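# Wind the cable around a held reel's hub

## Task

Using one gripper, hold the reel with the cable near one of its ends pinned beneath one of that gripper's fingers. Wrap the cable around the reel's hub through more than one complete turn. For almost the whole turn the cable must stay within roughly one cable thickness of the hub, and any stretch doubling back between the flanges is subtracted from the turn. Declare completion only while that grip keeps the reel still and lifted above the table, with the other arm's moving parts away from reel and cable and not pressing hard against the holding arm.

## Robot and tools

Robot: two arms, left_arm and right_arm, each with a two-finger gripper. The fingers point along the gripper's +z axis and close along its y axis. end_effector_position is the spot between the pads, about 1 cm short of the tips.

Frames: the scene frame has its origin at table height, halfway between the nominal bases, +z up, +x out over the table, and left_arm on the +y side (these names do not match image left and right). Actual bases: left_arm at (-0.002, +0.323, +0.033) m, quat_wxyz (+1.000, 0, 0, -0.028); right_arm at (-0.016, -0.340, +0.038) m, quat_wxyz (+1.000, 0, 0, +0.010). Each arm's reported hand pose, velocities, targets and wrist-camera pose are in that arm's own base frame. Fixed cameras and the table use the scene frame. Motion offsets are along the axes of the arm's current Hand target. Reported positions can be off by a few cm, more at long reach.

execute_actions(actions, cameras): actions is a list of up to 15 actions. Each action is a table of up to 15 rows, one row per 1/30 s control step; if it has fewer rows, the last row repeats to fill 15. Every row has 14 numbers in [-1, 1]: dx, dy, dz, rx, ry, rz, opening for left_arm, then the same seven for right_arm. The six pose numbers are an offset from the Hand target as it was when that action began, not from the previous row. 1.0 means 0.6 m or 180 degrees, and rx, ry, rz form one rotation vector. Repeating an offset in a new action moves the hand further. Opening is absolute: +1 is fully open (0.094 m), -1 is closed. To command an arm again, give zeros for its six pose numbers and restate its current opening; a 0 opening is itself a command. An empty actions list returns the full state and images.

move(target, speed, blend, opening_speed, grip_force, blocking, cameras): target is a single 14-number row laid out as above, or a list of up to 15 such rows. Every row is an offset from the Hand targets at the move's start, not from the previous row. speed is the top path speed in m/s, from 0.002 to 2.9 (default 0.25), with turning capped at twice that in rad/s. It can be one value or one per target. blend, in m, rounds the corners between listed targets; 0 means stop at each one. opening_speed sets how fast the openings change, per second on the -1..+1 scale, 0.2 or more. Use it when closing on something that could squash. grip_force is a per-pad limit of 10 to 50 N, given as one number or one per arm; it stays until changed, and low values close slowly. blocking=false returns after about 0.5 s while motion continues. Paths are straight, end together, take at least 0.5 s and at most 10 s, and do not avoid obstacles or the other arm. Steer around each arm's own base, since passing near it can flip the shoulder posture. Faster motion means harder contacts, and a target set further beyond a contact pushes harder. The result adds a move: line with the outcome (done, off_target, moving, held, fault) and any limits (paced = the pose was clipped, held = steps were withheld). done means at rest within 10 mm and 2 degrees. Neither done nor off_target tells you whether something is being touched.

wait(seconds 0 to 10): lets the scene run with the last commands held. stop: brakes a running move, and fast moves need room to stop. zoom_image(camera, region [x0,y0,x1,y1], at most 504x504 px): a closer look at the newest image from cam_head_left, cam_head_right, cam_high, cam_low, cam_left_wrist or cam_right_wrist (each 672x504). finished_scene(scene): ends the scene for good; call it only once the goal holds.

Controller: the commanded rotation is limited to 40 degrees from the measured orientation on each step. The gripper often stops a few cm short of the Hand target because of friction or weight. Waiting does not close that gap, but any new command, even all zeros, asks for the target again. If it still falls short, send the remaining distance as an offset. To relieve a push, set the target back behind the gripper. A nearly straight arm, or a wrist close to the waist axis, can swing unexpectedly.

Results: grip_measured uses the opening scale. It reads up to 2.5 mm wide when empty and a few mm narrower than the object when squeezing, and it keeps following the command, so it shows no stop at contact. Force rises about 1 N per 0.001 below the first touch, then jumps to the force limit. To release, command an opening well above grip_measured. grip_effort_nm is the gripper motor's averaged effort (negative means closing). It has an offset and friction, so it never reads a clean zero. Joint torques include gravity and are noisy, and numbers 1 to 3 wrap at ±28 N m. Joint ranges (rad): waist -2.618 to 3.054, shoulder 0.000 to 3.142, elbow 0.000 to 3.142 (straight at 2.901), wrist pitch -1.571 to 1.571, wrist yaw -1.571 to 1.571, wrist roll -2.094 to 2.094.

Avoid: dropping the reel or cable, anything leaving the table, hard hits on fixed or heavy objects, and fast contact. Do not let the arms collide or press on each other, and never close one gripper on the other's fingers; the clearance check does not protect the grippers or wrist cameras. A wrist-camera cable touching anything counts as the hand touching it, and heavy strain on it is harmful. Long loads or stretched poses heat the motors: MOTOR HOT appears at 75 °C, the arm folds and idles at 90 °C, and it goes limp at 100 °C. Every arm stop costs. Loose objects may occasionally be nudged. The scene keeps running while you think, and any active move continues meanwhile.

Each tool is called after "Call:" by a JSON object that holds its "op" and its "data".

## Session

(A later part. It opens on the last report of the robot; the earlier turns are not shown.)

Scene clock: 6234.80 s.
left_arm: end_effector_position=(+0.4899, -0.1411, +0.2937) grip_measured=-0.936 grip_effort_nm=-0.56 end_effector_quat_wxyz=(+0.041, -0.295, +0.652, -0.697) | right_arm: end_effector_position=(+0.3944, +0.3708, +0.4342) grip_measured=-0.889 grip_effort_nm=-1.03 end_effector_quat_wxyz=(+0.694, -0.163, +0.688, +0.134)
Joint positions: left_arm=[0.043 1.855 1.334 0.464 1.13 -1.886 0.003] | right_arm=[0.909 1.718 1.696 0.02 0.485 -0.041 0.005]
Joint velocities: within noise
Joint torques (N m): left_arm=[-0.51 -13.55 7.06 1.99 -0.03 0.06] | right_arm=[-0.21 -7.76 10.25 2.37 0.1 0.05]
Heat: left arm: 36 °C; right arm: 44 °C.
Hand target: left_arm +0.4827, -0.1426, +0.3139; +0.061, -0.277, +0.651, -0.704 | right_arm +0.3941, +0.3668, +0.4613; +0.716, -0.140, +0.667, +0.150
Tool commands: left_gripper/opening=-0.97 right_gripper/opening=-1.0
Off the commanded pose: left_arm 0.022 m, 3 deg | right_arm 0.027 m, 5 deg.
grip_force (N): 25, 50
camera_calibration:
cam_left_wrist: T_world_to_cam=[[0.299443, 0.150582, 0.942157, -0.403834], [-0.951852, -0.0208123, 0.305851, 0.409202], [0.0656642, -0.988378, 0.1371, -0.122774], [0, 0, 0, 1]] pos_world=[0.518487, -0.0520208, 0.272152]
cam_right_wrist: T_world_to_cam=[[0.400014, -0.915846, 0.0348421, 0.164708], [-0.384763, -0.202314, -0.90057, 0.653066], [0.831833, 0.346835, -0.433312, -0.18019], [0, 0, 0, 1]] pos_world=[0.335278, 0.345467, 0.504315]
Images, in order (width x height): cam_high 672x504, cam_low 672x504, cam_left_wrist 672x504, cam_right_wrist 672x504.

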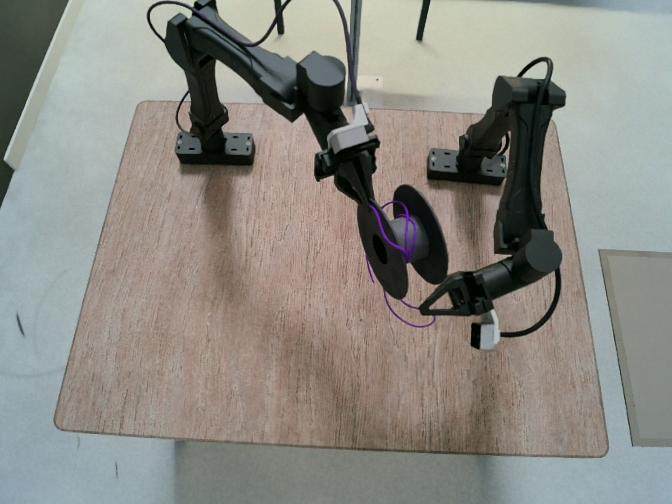

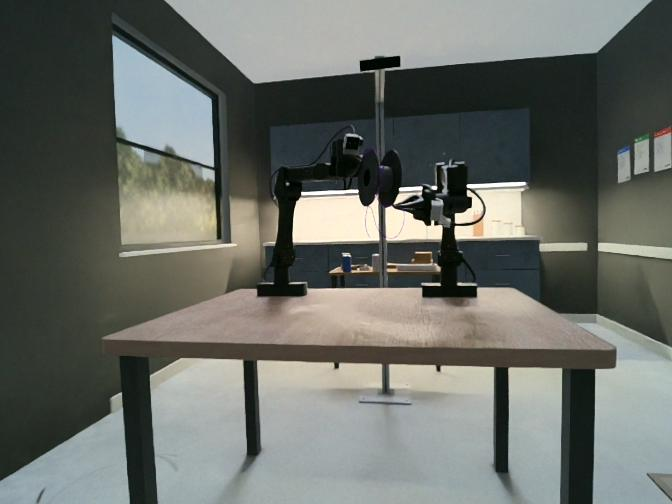

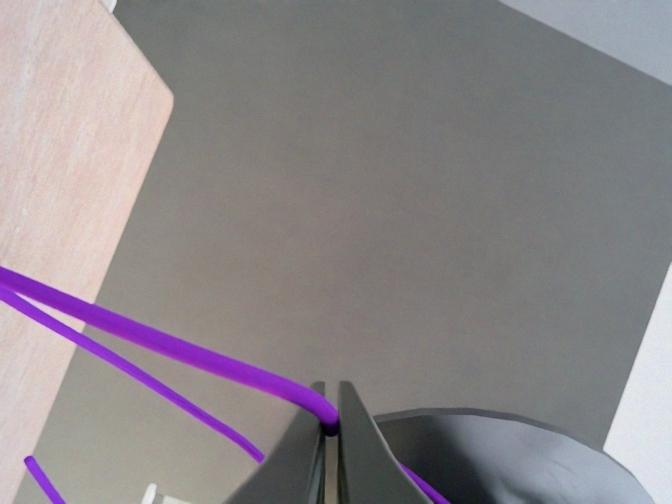

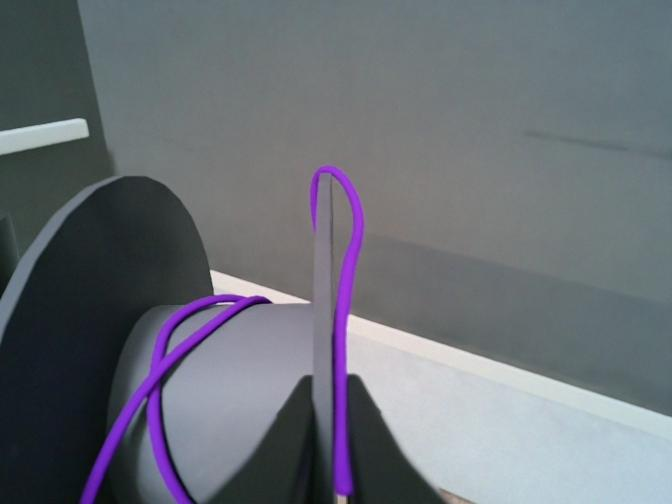

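Call:
{"op": "zoom_image", "data": {"camera": "cam_right_wrist", "region": [80, 140, 420, 504]}}

Call:
{"op": "zoom_image", "data": {"camera": "cam_high", "region": [320, 170, 470, 340]}}

Call:
{"op": "zoom_image", "data": {"camera": "cam_low", "region": [320, 120, 460, 260]}}

Scaled by 1.385 from the camera's 672x504 image, which has a finer 960x720 frame.

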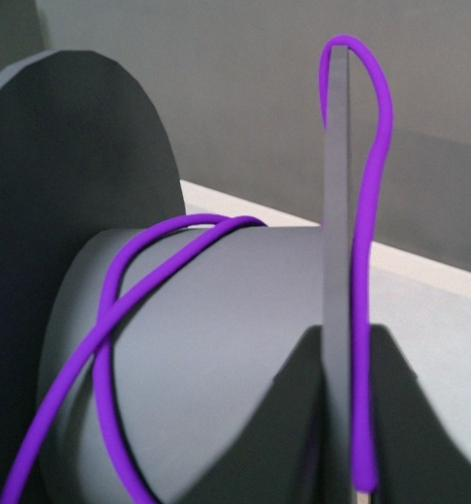

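Scaled by 2.965 from the camera's 672x504 image, which has a finer 960x720 frame.

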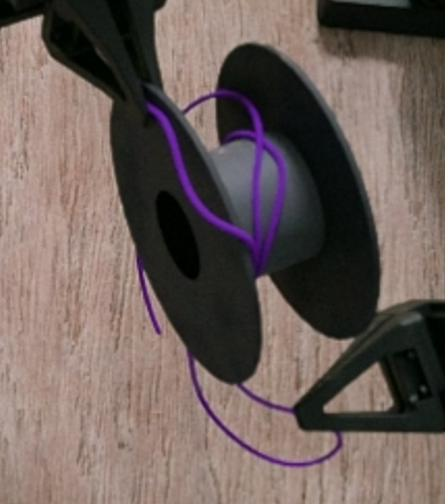

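Scaled by 3.600 from the camera's 672x504 image, which has a finer 960x720 frame.

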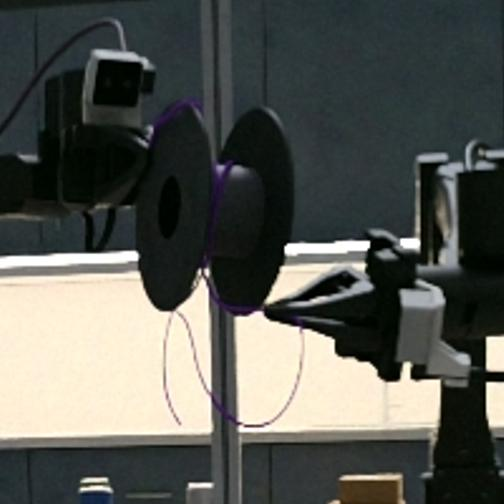

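Call:
{"op": "move", "data": {"target": [-0.0524, 0.053, 0, 0, 0, 0, -0.97, 0, 0, 0, 0, 0, 0, -1.0], "speed": 0.1, "cameras": ["cam_right_wrist", "cam_high", "cam_low"]}}

Call:
{"op": "zoom_image", "data": {"camera": "cam_right_wrist", "region": [80, 140, 420, 504]}}

Call:
{"op": "zoom_image", "data": {"camera": "cam_high", "region": [320, 170, 470, 340]}}

Call:
{"op": "zoom_image", "data": {"camera": "cam_low", "region": [320, 120, 460, 260]}}

Scene clock: 6343.43 s.
left_arm: end_effector_position=(+0.5009, -0.1339, +0.2753) grip_measured=-0.936 grip_effort_nm=-0.56 end_effector_quat_wxyz=(+0.060, -0.284, +0.650, -0.703) | right_arm: end_effector_position=(+0.3944, +0.3708, +0.4342) grip_measured=-0.889 grip_effort_nm=-1.03 end_effector_quat_wxyz=(+0.694, -0.163, +0.688, +0.134)
Joint positions: left_arm=[0.057 1.916 1.313 0.59 1.13 -1.886 0.003] | right_arm=[0.909 1.718 1.696 0.02 0.485 -0.041 0.005]
Joint torques (N m): left_arm=[0.2 -9.96 7.06 1.96 0.17 0.06] | right_arm=[-0.16 -7.73 10.3 2.38 0.13 0.03]
Heat: left arm: 36 °C; right arm: 43 °C.
Hand target: left_arm +0.5004, -0.1333, +0.2740; +0.061, -0.277, +0.651, -0.704 | right_arm +0.3941, +0.3668, +0.4614; +0.716, -0.140, +0.667, +0.150
Off the commanded pose: left_arm 0.002 m, 1 deg | right_arm 0.027 m, 5 deg.
grip_force (N): 25, 50
move: off_target (right_arm)
camera_calibration:
cam_right_wrist: T_world_to_cam=[[0.400014, -0.915846, 0.0348421, 0.164708], [-0.384763, -0.202314, -0.90057, 0.653066], [0.831833, 0.346835, -0.433312, -0.18019], [0, 0, 0, 1]] pos_world=[0.335278, 0.345467, 0.504315]
Images, in order (width x height): cam_high 672x504, cam_low 672x504, cam_right_wrist 672x504.

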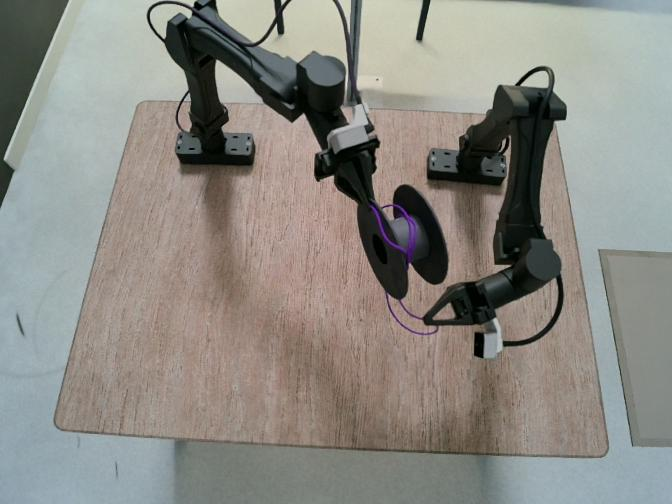

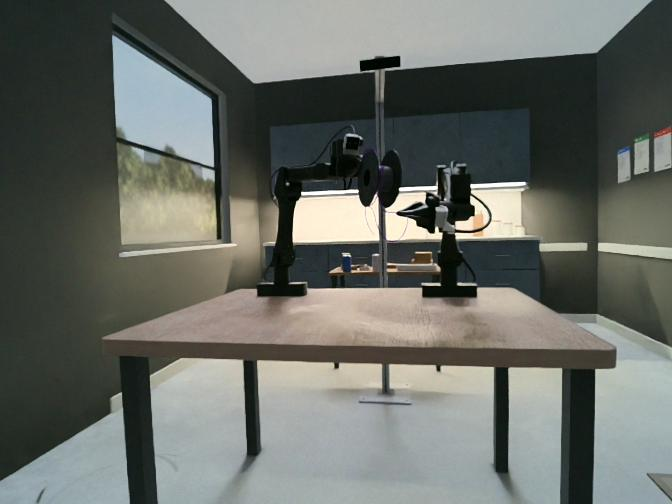

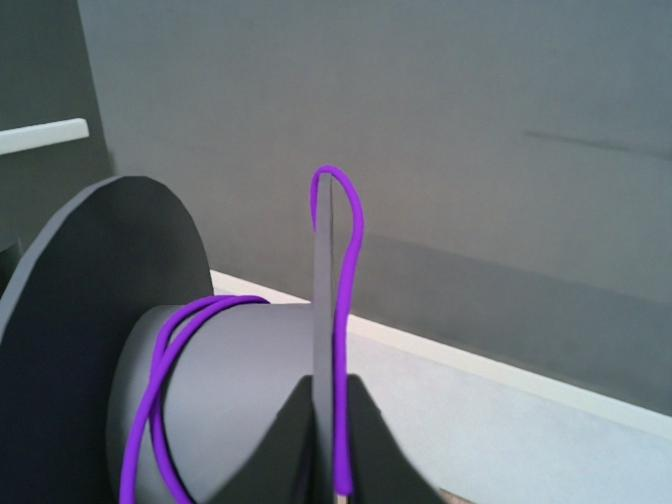

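Scaled by 1.385 from the camera's 672x504 image, which has a finer 960x720 frame.

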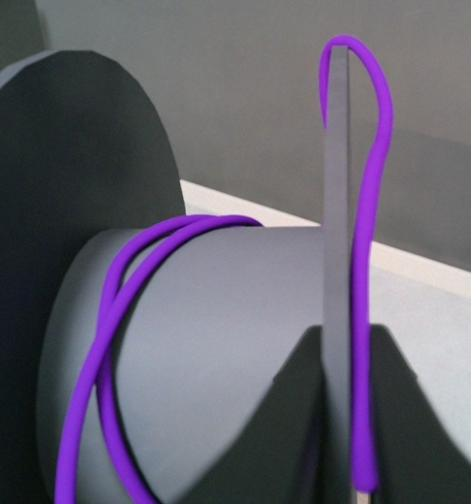

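Scaled by 2.965 from the camera's 672x504 image, which has a finer 960x720 frame.

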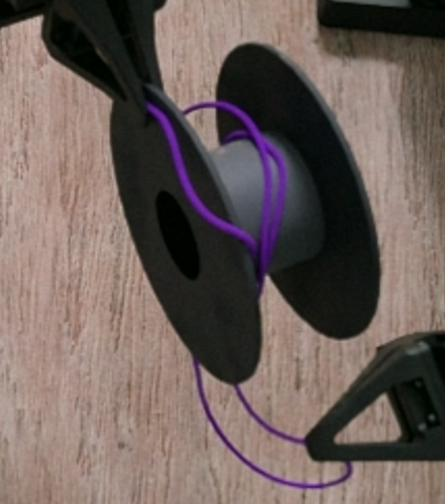

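Scaled by 3.600 from the camera's 672x504 image, which has a finer 960x720 frame.

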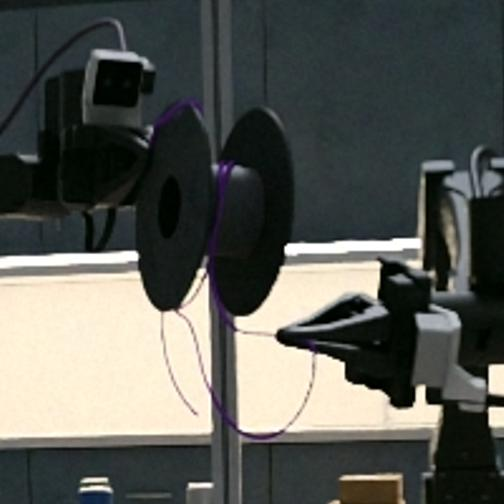

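Call:
{"op": "zoom_image", "data": {"camera": "cam_low", "region": [355, 180, 415, 245]}}

Call:
{"op": "zoom_image", "data": {"camera": "cam_high", "region": [350, 190, 450, 340]}}

Call:
{"op": "execute_actions", "data": {"actions": [], "cameras": ["cam_left_wrist", "cam_head_left", "cam_head_right"]}}

Scaled by 7.754 from the camera's 672x504 image, which has a finer 960x720 frame.

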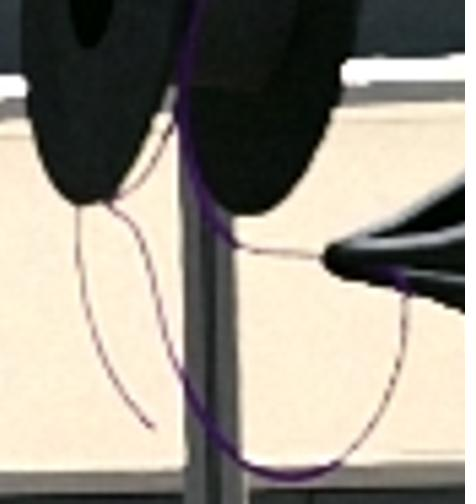

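Scaled by 3.360 from the camera's 672x504 image, which has a finer 960x720 frame.

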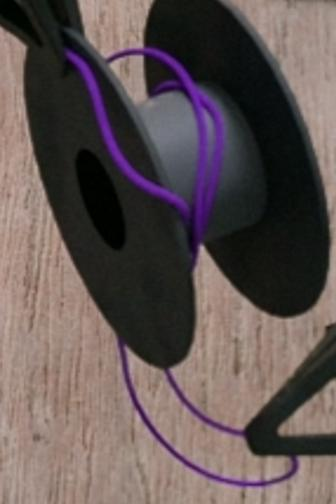

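Scene clock: 6377.53 s.
left_arm: end_effector_position=(+0.5009, -0.1339, +0.2754) grip_measured=-0.936 grip_effort_nm=-0.56 end_effector_quat_wxyz=(+0.060, -0.284, +0.650, -0.703) | right_arm: end_effector_position=(+0.3944, +0.3708, +0.4342) grip_measured=-0.889 grip_effort_nm=-1.03 end_effector_quat_wxyz=(+0.694, -0.163, +0.688, +0.134)
Joint positions: left_arm=[0.057 1.916 1.313 0.591 1.13 -1.886 0.003] | right_arm=[0.909 1.718 1.696 0.02 0.485 -0.041 0.005]
Joint velocities: within noise
Joint torques (N m): left_arm=[0.28 -9.85 7.08 1.99 0.12 0.05] | right_arm=[-0.1 -7.76 10 2.38 0.1 0.04]
Heat: left arm: 36 °C; right arm: 43 °C.
Hand target: left_arm +0.5004, -0.1333, +0.2740; +0.061, -0.277, +0.651, -0.704 | right_arm +0.3941, +0.3668, +0.4614; +0.716, -0.140, +0.667, +0.150
Tool commands: left_gripper/opening=-0.97 right_gripper/opening=-1.0
Off the commanded pose: left_arm 0.002 m, 1 deg | right_arm 0.027 m, 5 deg.
grip_force (N): 25, 50
camera_calibration:
cam_left_wrist: T_world_to_cam=[[0.255505, 0.15232, 0.954733, -0.372159], [-0.964037, -0.0345627, 0.26351, 0.441406], [0.0731359, -0.987727, 0.138011, -0.117714], [0, 0, 0, 1]] pos_world=[0.529229, -0.0443263, 0.255243]
Images, in order (width x height): cam_head_left 672x504, cam_head_right 672x504, cam_left_wrist 672x504.

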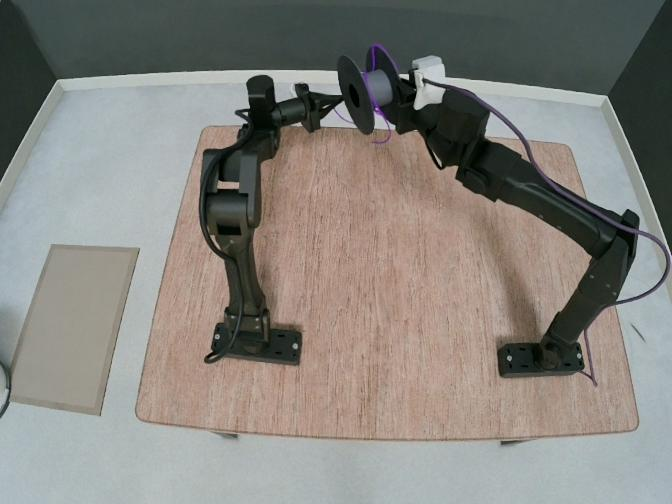

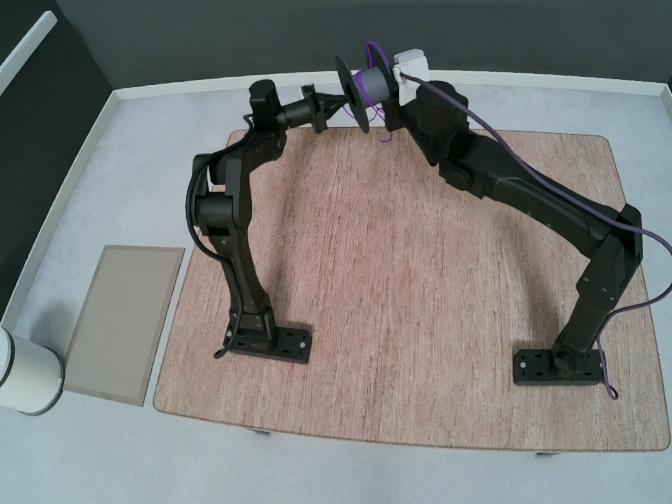

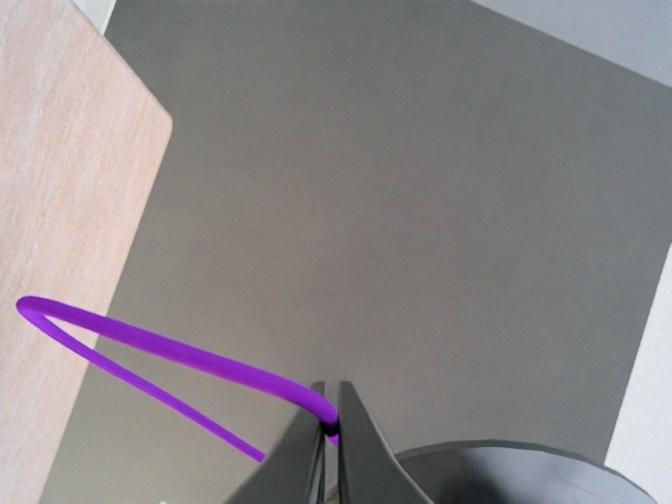

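Call:
{"op": "zoom_image", "data": {"camera": "cam_head_left", "region": [310, 30, 450, 160]}}

Call:
{"op": "zoom_image", "data": {"camera": "cam_head_right", "region": [310, 30, 450, 160]}}

Scaled by 3.600 from the camera's 672x504 image, which has a finer 960x720 frame.

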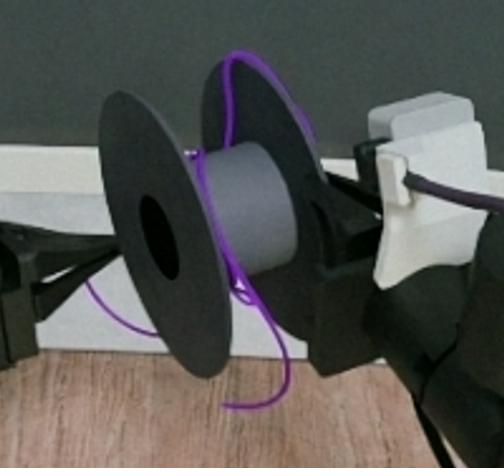

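Scaled by 3.600 from the camera's 672x504 image, which has a finer 960x720 frame.

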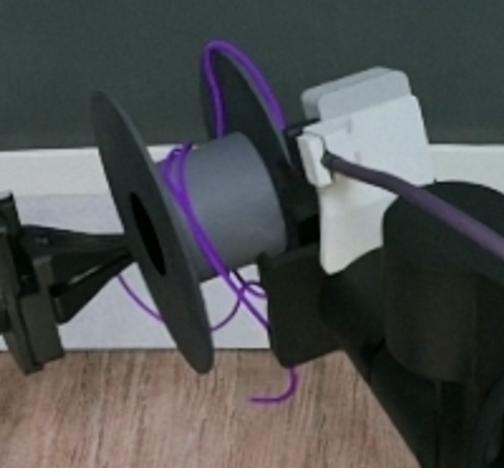

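Call:
{"op": "zoom_image", "data": {"camera": "cam_head_left", "region": [350, 65, 400, 150]}}

Call:
{"op": "zoom_image", "data": {"camera": "cam_head_right", "region": [345, 60, 400, 150]}}

Scaled by 5.929 from the camera's 672x504 image, which has a finer 960x720 frame.

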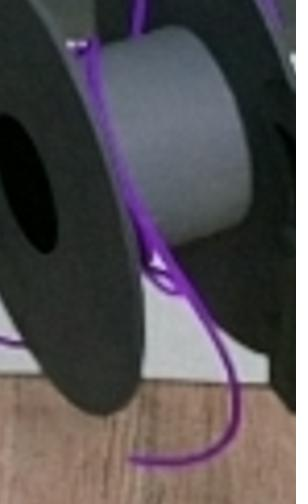

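Scaled by 5.600 from the camera's 672x504 image, which has a finer 960x720 frame.

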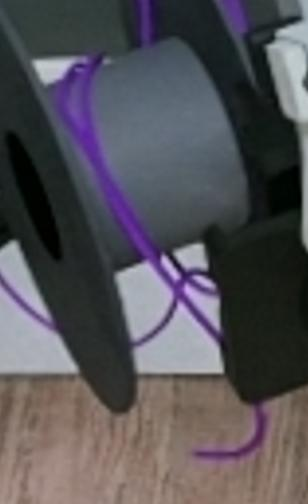

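Call:
{"op": "move", "data": {"target": [-0.0367, 0.0318, 0, 0, 0, 0, -0.97, 0, 0, 0, 0, 0, 0, -1.0], "speed": 0.1, "cameras": ["cam_right_wrist", "cam_high", "cam_low", "cam_head_left", "cam_head_right"]}}

Call:
{"op": "zoom_image", "data": {"camera": "cam_right_wrist", "region": [80, 140, 420, 504]}}

Call:
{"op": "zoom_image", "data": {"camera": "cam_high", "region": [350, 190, 450, 340]}}

Call:
{"op": "zoom_image", "data": {"camera": "cam_head_right", "region": [325, 30, 425, 150]}}

Call:
{"op": "zoom_image", "data": {"camera": "cam_head_left", "region": [330, 35, 430, 155]}}

Scene clock: 6509.73 s.
left_arm: end_effector_position=(+0.5124, -0.1274, +0.2461) grip_measured=-0.936 grip_effort_nm=-0.56 end_effector_quat_wxyz=(+0.056, -0.288, +0.650, -0.701) | right_arm: end_effector_position=(+0.3944, +0.3708, +0.4342) grip_measured=-0.889 grip_effort_nm=-1.03 end_effector_quat_wxyz=(+0.694, -0.163, +0.688, +0.134)
Joint positions: left_arm=[0.071 1.999 1.313 0.66 1.144 -1.886 0.003] | right_arm=[0.909 1.718 1.696 0.02 0.485 -0.041 0.005]
Joint torques (N m): left_arm=[0.43 -10.32 8.24 1.96 0.14 0.05] | right_arm=[-0.12 -7.68 10.15 2.37 0.08 0.06]
Heat: left arm: 36 °C; right arm: 43 °C.
Hand target: left_arm +0.5136, -0.1261, +0.2491; +0.061, -0.277, +0.651, -0.704 | right_arm +0.3941, +0.3668, +0.4614; +0.716, -0.140, +0.667, +0.150
Off the commanded pose: left_arm 0.003 m, 2 deg | right_arm 0.027 m, 5 deg.
grip_force (N): 25, 50
move: off_target (right_arm)
camera_calibration:
cam_right_wrist: T_world_to_cam=[[0.400014, -0.915846, 0.0348421, 0.164708], [-0.384763, -0.202314, -0.90057, 0.653066], [0.831833, 0.346835, -0.433312, -0.18019], [0, 0, 0, 1]] pos_world=[0.335278, 0.345467, 0.504315]
Images, in order (width x height): cam_head_left 672x504, cam_head_right 672x504, cam_high 672x504, cam_low 672x504, cam_right_wrist 672x504.

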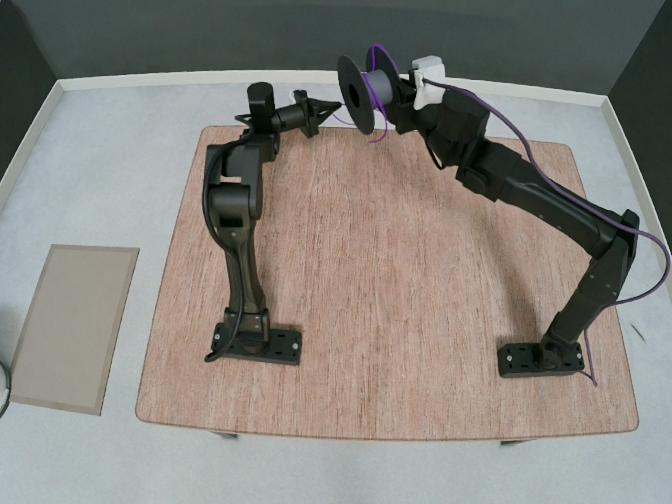

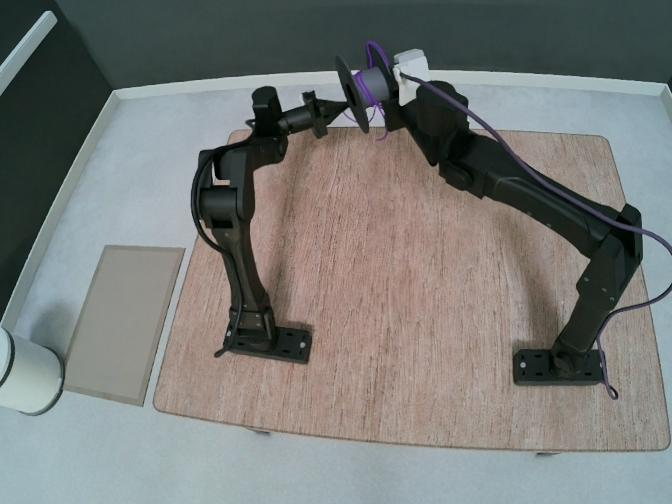

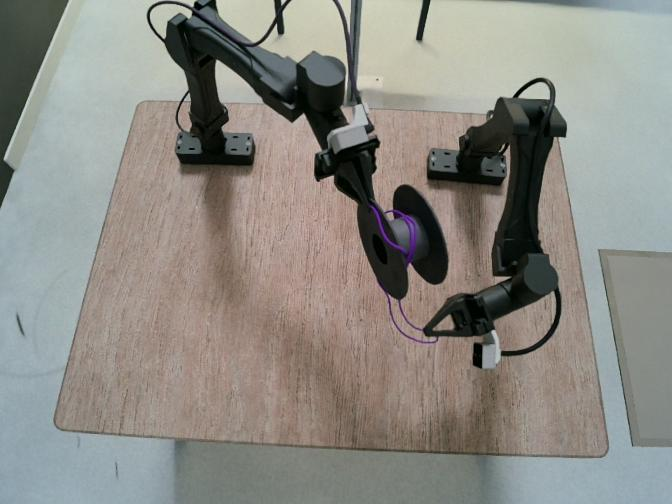

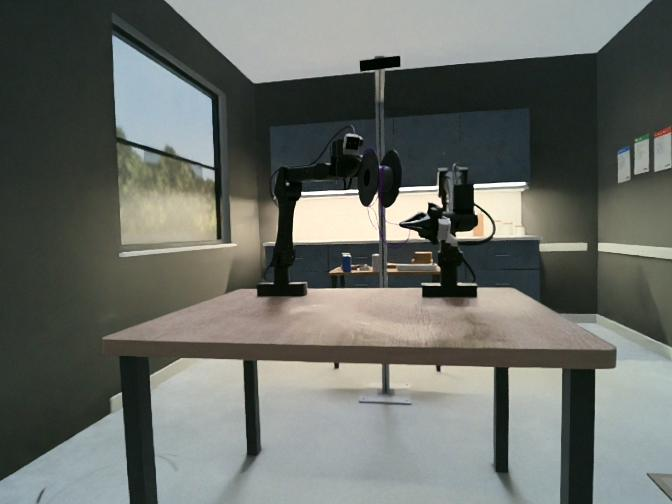

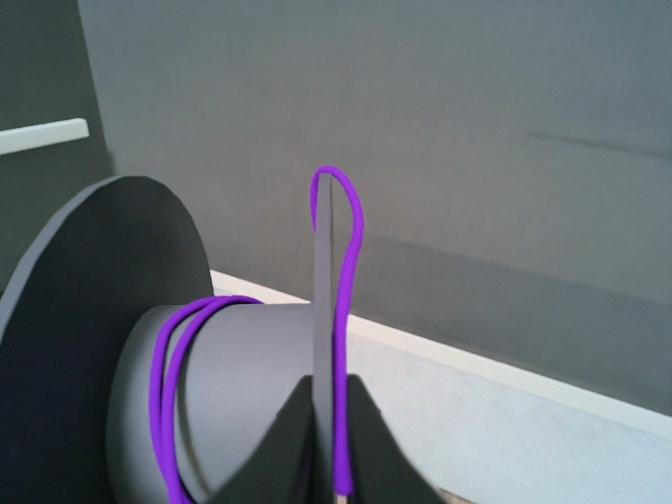

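Scaled by 1.385 from the camera's 672x504 image, which has a finer 960x720 frame.

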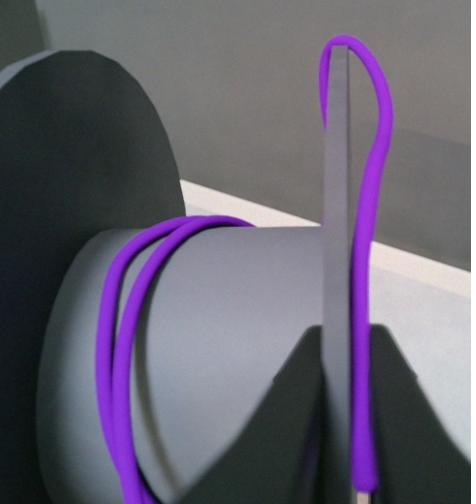

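Scaled by 3.360 from the camera's 672x504 image, which has a finer 960x720 frame.

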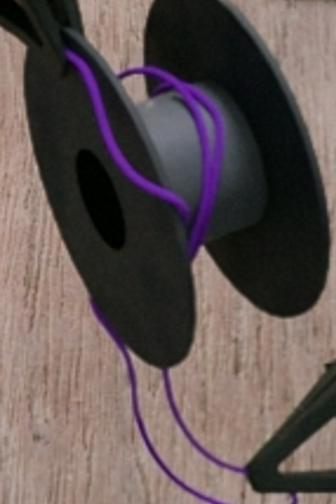

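Scaled by 4.200 from the camera's 672x504 image, which has a finer 960x720 frame.

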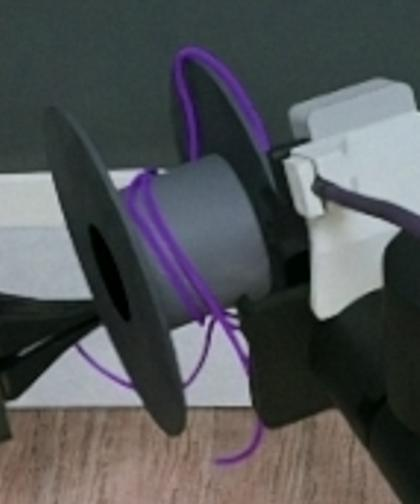

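Scaled by 4.200 from the camera's 672x504 image, which has a finer 960x720 frame.

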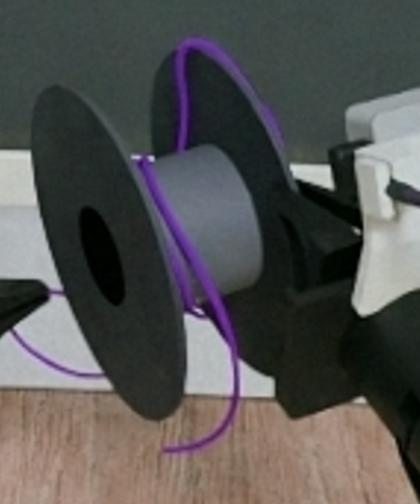

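Call:
{"op": "zoom_image", "data": {"camera": "cam_head_left", "region": [355, 65, 395, 125]}}

Call:
{"op": "zoom_image", "data": {"camera": "cam_head_right", "region": [350, 65, 395, 145]}}

Call:
{"op": "zoom_image", "data": {"camera": "cam_low", "region": [355, 140, 420, 240]}}

Scaled by 8.400 from the camera's 672x504 image, which has a finer 960x720 frame.

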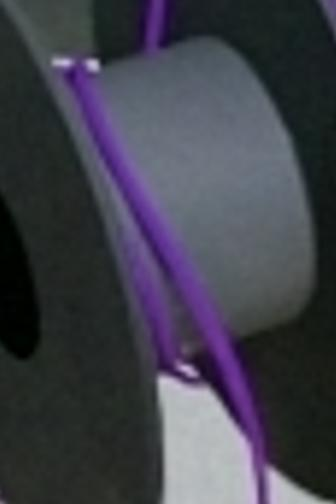

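Scaled by 6.300 from the camera's 672x504 image, which has a finer 960x720 frame.

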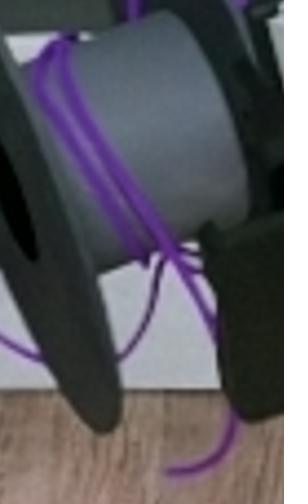

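Scaled by 5.040 from the camera's 672x504 image, which has a finer 960x720 frame.

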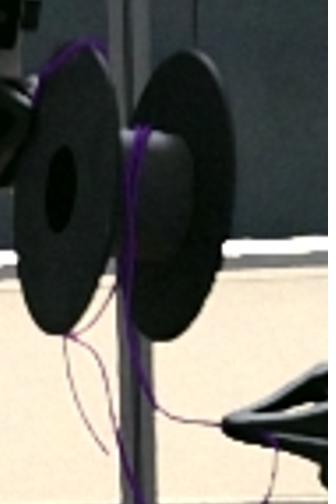

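Call:
{"op": "move", "data": {"target": [-0.063, 0.032, 0, 0, 0, 0, -0.97, 0, 0, 0, 0, 0, 0, -1.0], "speed": 0.1, "cameras": ["cam_right_wrist", "cam_high", "cam_low", "cam_head_left", "cam_head_right"]}}

Call:
{"op": "zoom_image", "data": {"camera": "cam_right_wrist", "region": [80, 140, 420, 504]}}

Call:
{"op": "zoom_image", "data": {"camera": "cam_high", "region": [350, 190, 450, 340]}}

Call:
{"op": "zoom_image", "data": {"camera": "cam_head_right", "region": [325, 30, 425, 150]}}

Call:
{"op": "zoom_image", "data": {"camera": "cam_head_left", "region": [330, 35, 430, 155]}}

Call:
{"op": "zoom_image", "data": {"camera": "cam_low", "region": [355, 140, 420, 260]}}

Scene clock: 6636.33 s.
left_arm: end_effector_position=(+0.5370, -0.1125, +0.2122) grip_measured=-0.936 grip_effort_nm=-0.56 end_effector_quat_wxyz=(+0.052, -0.294, +0.649, -0.700) | right_arm: end_effector_position=(+0.3944, +0.3708, +0.4342) grip_measured=-0.889 grip_effort_nm=-1.03 end_effector_quat_wxyz=(+0.694, -0.163, +0.688, +0.134)
Joint positions: left_arm=[0.099 2.141 1.391 0.711 1.17 -1.886 0.003] | right_arm=[0.909 1.718 1.696 0.02 0.485 -0.041 0.005]
Joint torques (N m): left_arm=[0.1 -11.22 9.44 1.96 0.17 0.05] | right_arm=[-0.18 -7.9 10.28 2.4 0.06 0.07]
Heat: left arm: 35 °C; right arm: 43 °C.
Hand target: left_arm +0.5401, -0.1119, +0.2191; +0.061, -0.277, +0.651, -0.704 | right_arm +0.3941, +0.3668, +0.4614; +0.716, -0.140, +0.667, +0.150
Off the commanded pose: left_arm 0.008 m, 2 deg | right_arm 0.027 m, 5 deg.
grip_force (N): 25, 50
move: off_target (right_arm)
camera_calibration:
cam_right_wrist: T_world_to_cam=[[0.400014, -0.915846, 0.0348421, 0.164708], [-0.384763, -0.202314, -0.90057, 0.653066], [0.831833, 0.346835, -0.433312, -0.18019], [0, 0, 0, 1]] pos_world=[0.335278, 0.345467, 0.504315]
Images, in order (width x height): cam_head_left 672x504, cam_head_right 672x504, cam_high 672x504, cam_low 672x504, cam_right_wrist 672x504.

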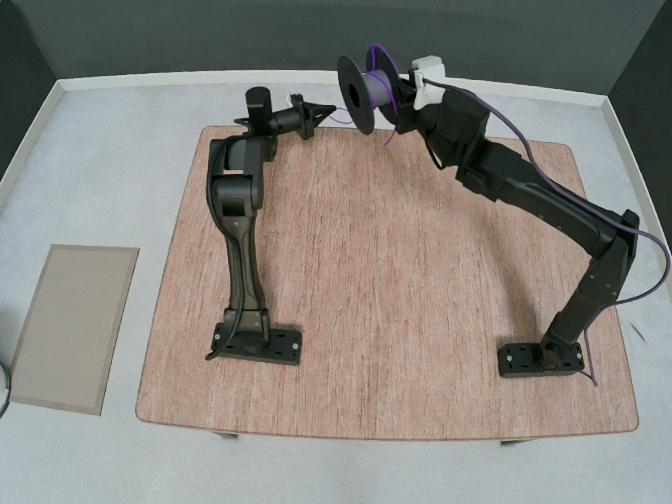

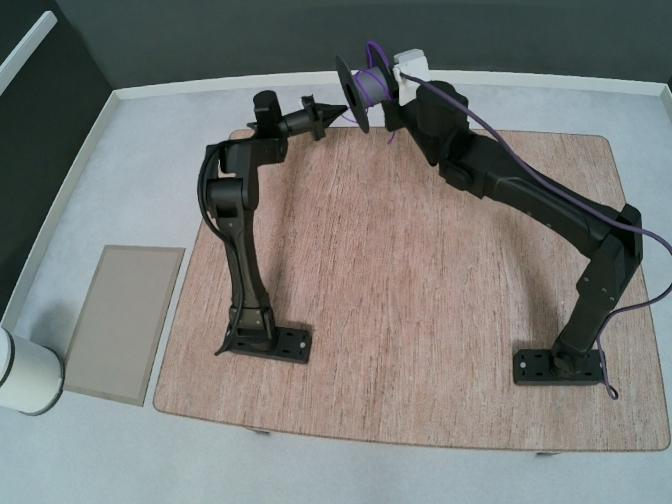

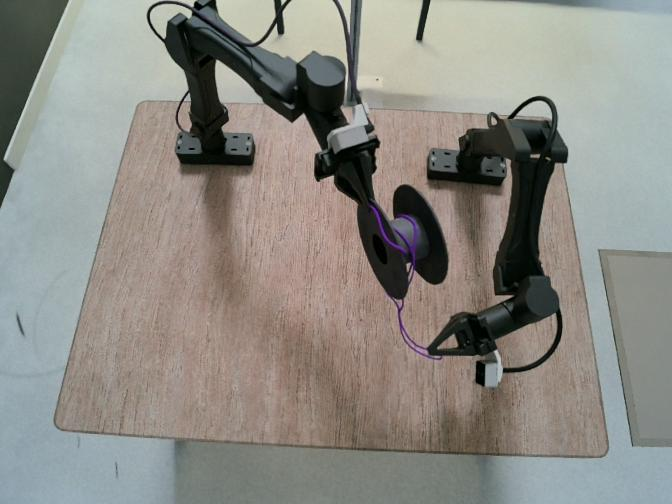

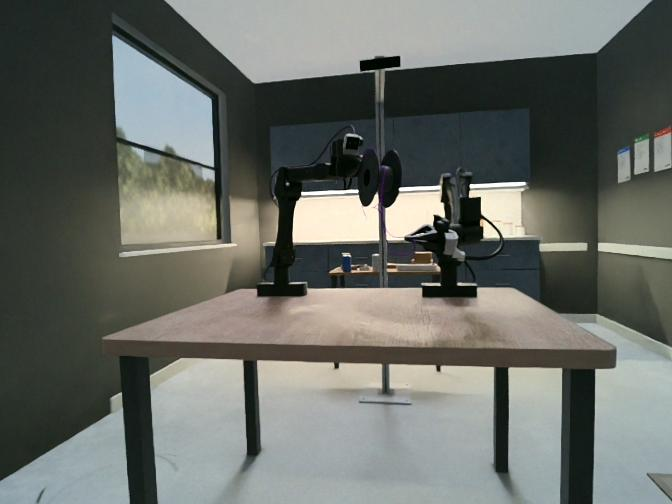

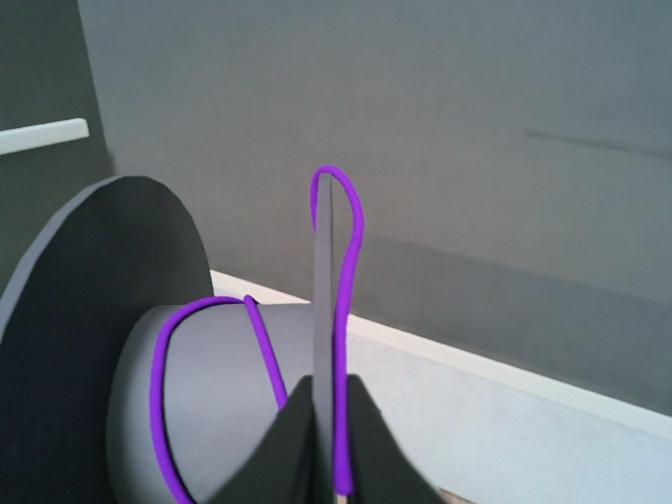

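Scaled by 1.385 from the camera's 672x504 image, which has a finer 960x720 frame.

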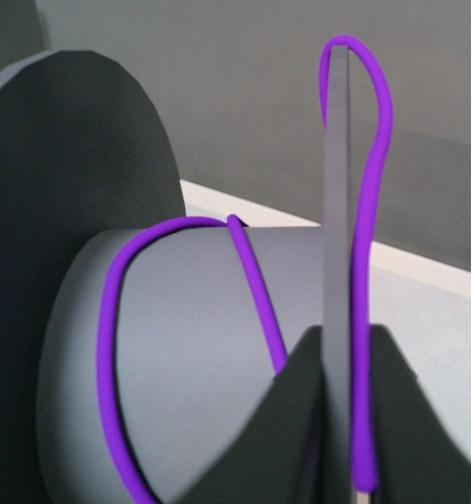

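Scaled by 3.360 from the camera's 672x504 image, which has a finer 960x720 frame.

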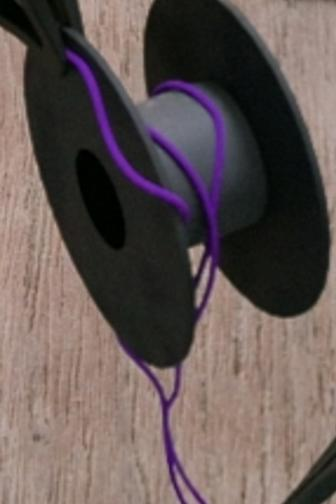

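Scaled by 4.200 from the camera's 672x504 image, which has a finer 960x720 frame.

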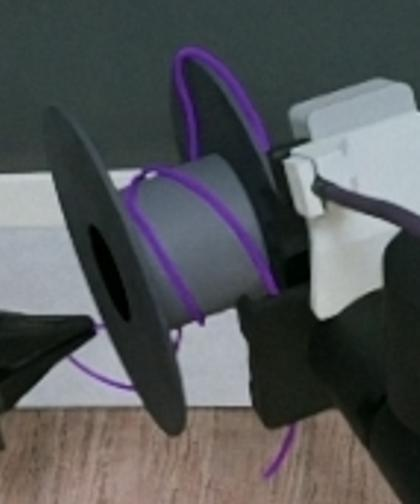

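Scaled by 4.200 from the camera's 672x504 image, which has a finer 960x720 frame.

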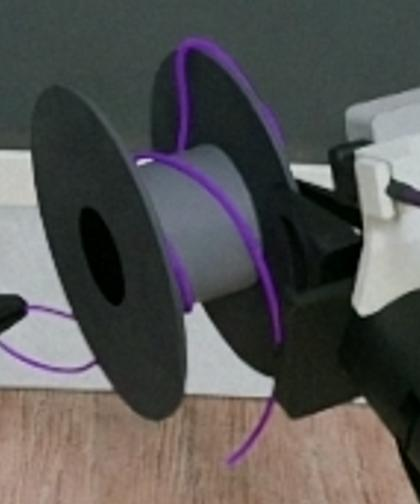

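Scaled by 4.200 from the camera's 672x504 image, which has a finer 960x720 frame.

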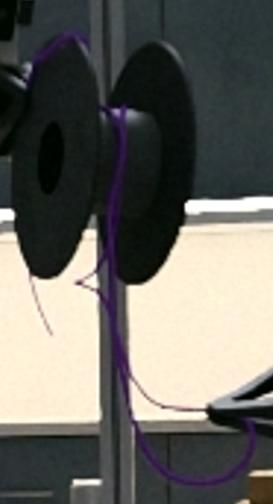

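Call:
{"op": "zoom_image", "data": {"camera": "cam_low", "region": [360, 180, 400, 240]}}

Call:
{"op": "zoom_image", "data": {"camera": "cam_high", "region": [370, 225, 450, 365]}}

Call:
{"op": "wait", "data": {"seconds": 0.1, "cameras": ["cam_left_wrist"]}}

Scaled by 8.400 from the camera's 672x504 image, which has a finer 960x720 frame.

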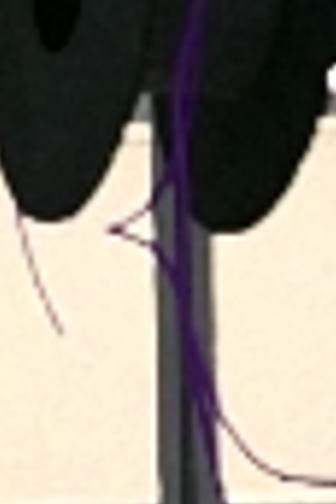

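Scaled by 3.600 from the camera's 672x504 image, which has a finer 960x720 frame.

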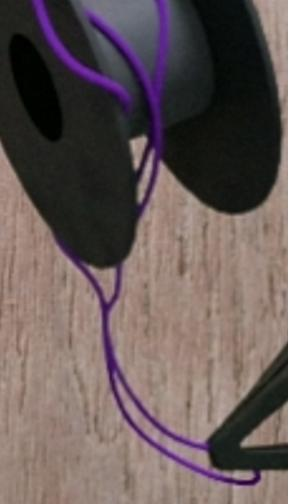

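Scene clock: 6735.03 s.
left_arm: end_effector_position=(+0.5370, -0.1125, +0.2122) grip_measured=-0.936 grip_effort_nm=-0.56 end_effector_quat_wxyz=(+0.052, -0.294, +0.649, -0.700) | right_arm: end_effector_position=(+0.3944, +0.3708, +0.4342) grip_measured=-0.889 grip_effort_nm=-1.03 end_effector_quat_wxyz=(+0.694, -0.163, +0.688, +0.134)
Joint positions: left_arm=[0.099 2.141 1.391 0.711 1.171 -1.886 0.003] | right_arm=[0.909 1.718 1.696 0.02 0.485 -0.041 0.005]
Joint torques (N m): left_arm=[0.09 -11.29 9.42 1.96 0.15 0.08] | right_arm=[-0.12 -7.6 10.25 2.34 0.05 0.05]
Heat: left arm: 36 °C; right arm: 43 °C.
Hand target: left_arm +0.5401, -0.1120, +0.2191; +0.061, -0.277, +0.651, -0.704 | right_arm +0.3941, +0.3668, +0.4614; +0.716, -0.140, +0.667, +0.150
Tool commands: left_gripper/opening=-0.97 right_gripper/opening=-1.0
Off the commanded pose: left_arm 0.008 m, 2 deg | right_arm 0.027 m, 5 deg.
grip_force (N): 25, 50
wait: 0.10 s; at rest from the start
camera_calibration:
cam_left_wrist: T_world_to_cam=[[0.279803, 0.155663, 0.947354, -0.335473], [-0.956868, -0.0351509, 0.288389, 0.484287], [0.0781919, -0.987185, 0.139114, -0.0934632], [0, 0, 0, 1]] pos_world=[0.564574, -0.0230214, 0.191151]
Images, in order (width x height): cam_left_wrist 672x504.

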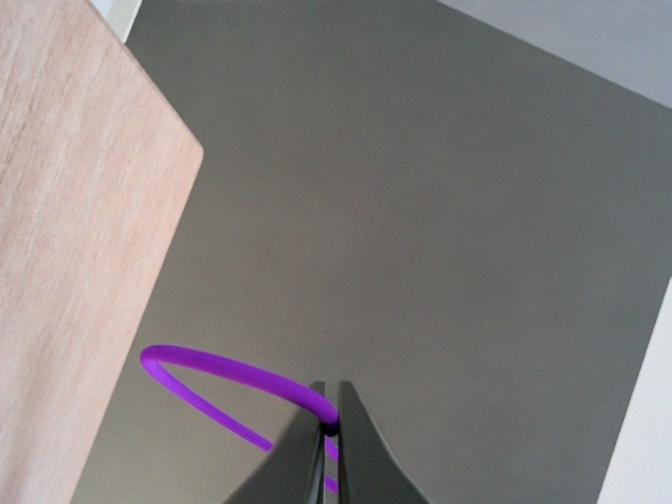

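Call:
{"op": "zoom_image", "data": {"camera": "cam_high", "region": [385, 205, 430, 275]}}

Call:
{"op": "zoom_image", "data": {"camera": "cam_right_wrist", "region": [220, 280, 320, 400]}}

This scene's latest camera images include none from cam_high. They are from: cam_left_wrist. cam_high's image comes with the result of a call that names it in "cameras".

This scene's latest camera images include none from cam_right_wrist. They are from: cam_left_wrist. cam_right_wrist's image comes with the result of a call that names it in "cameras".


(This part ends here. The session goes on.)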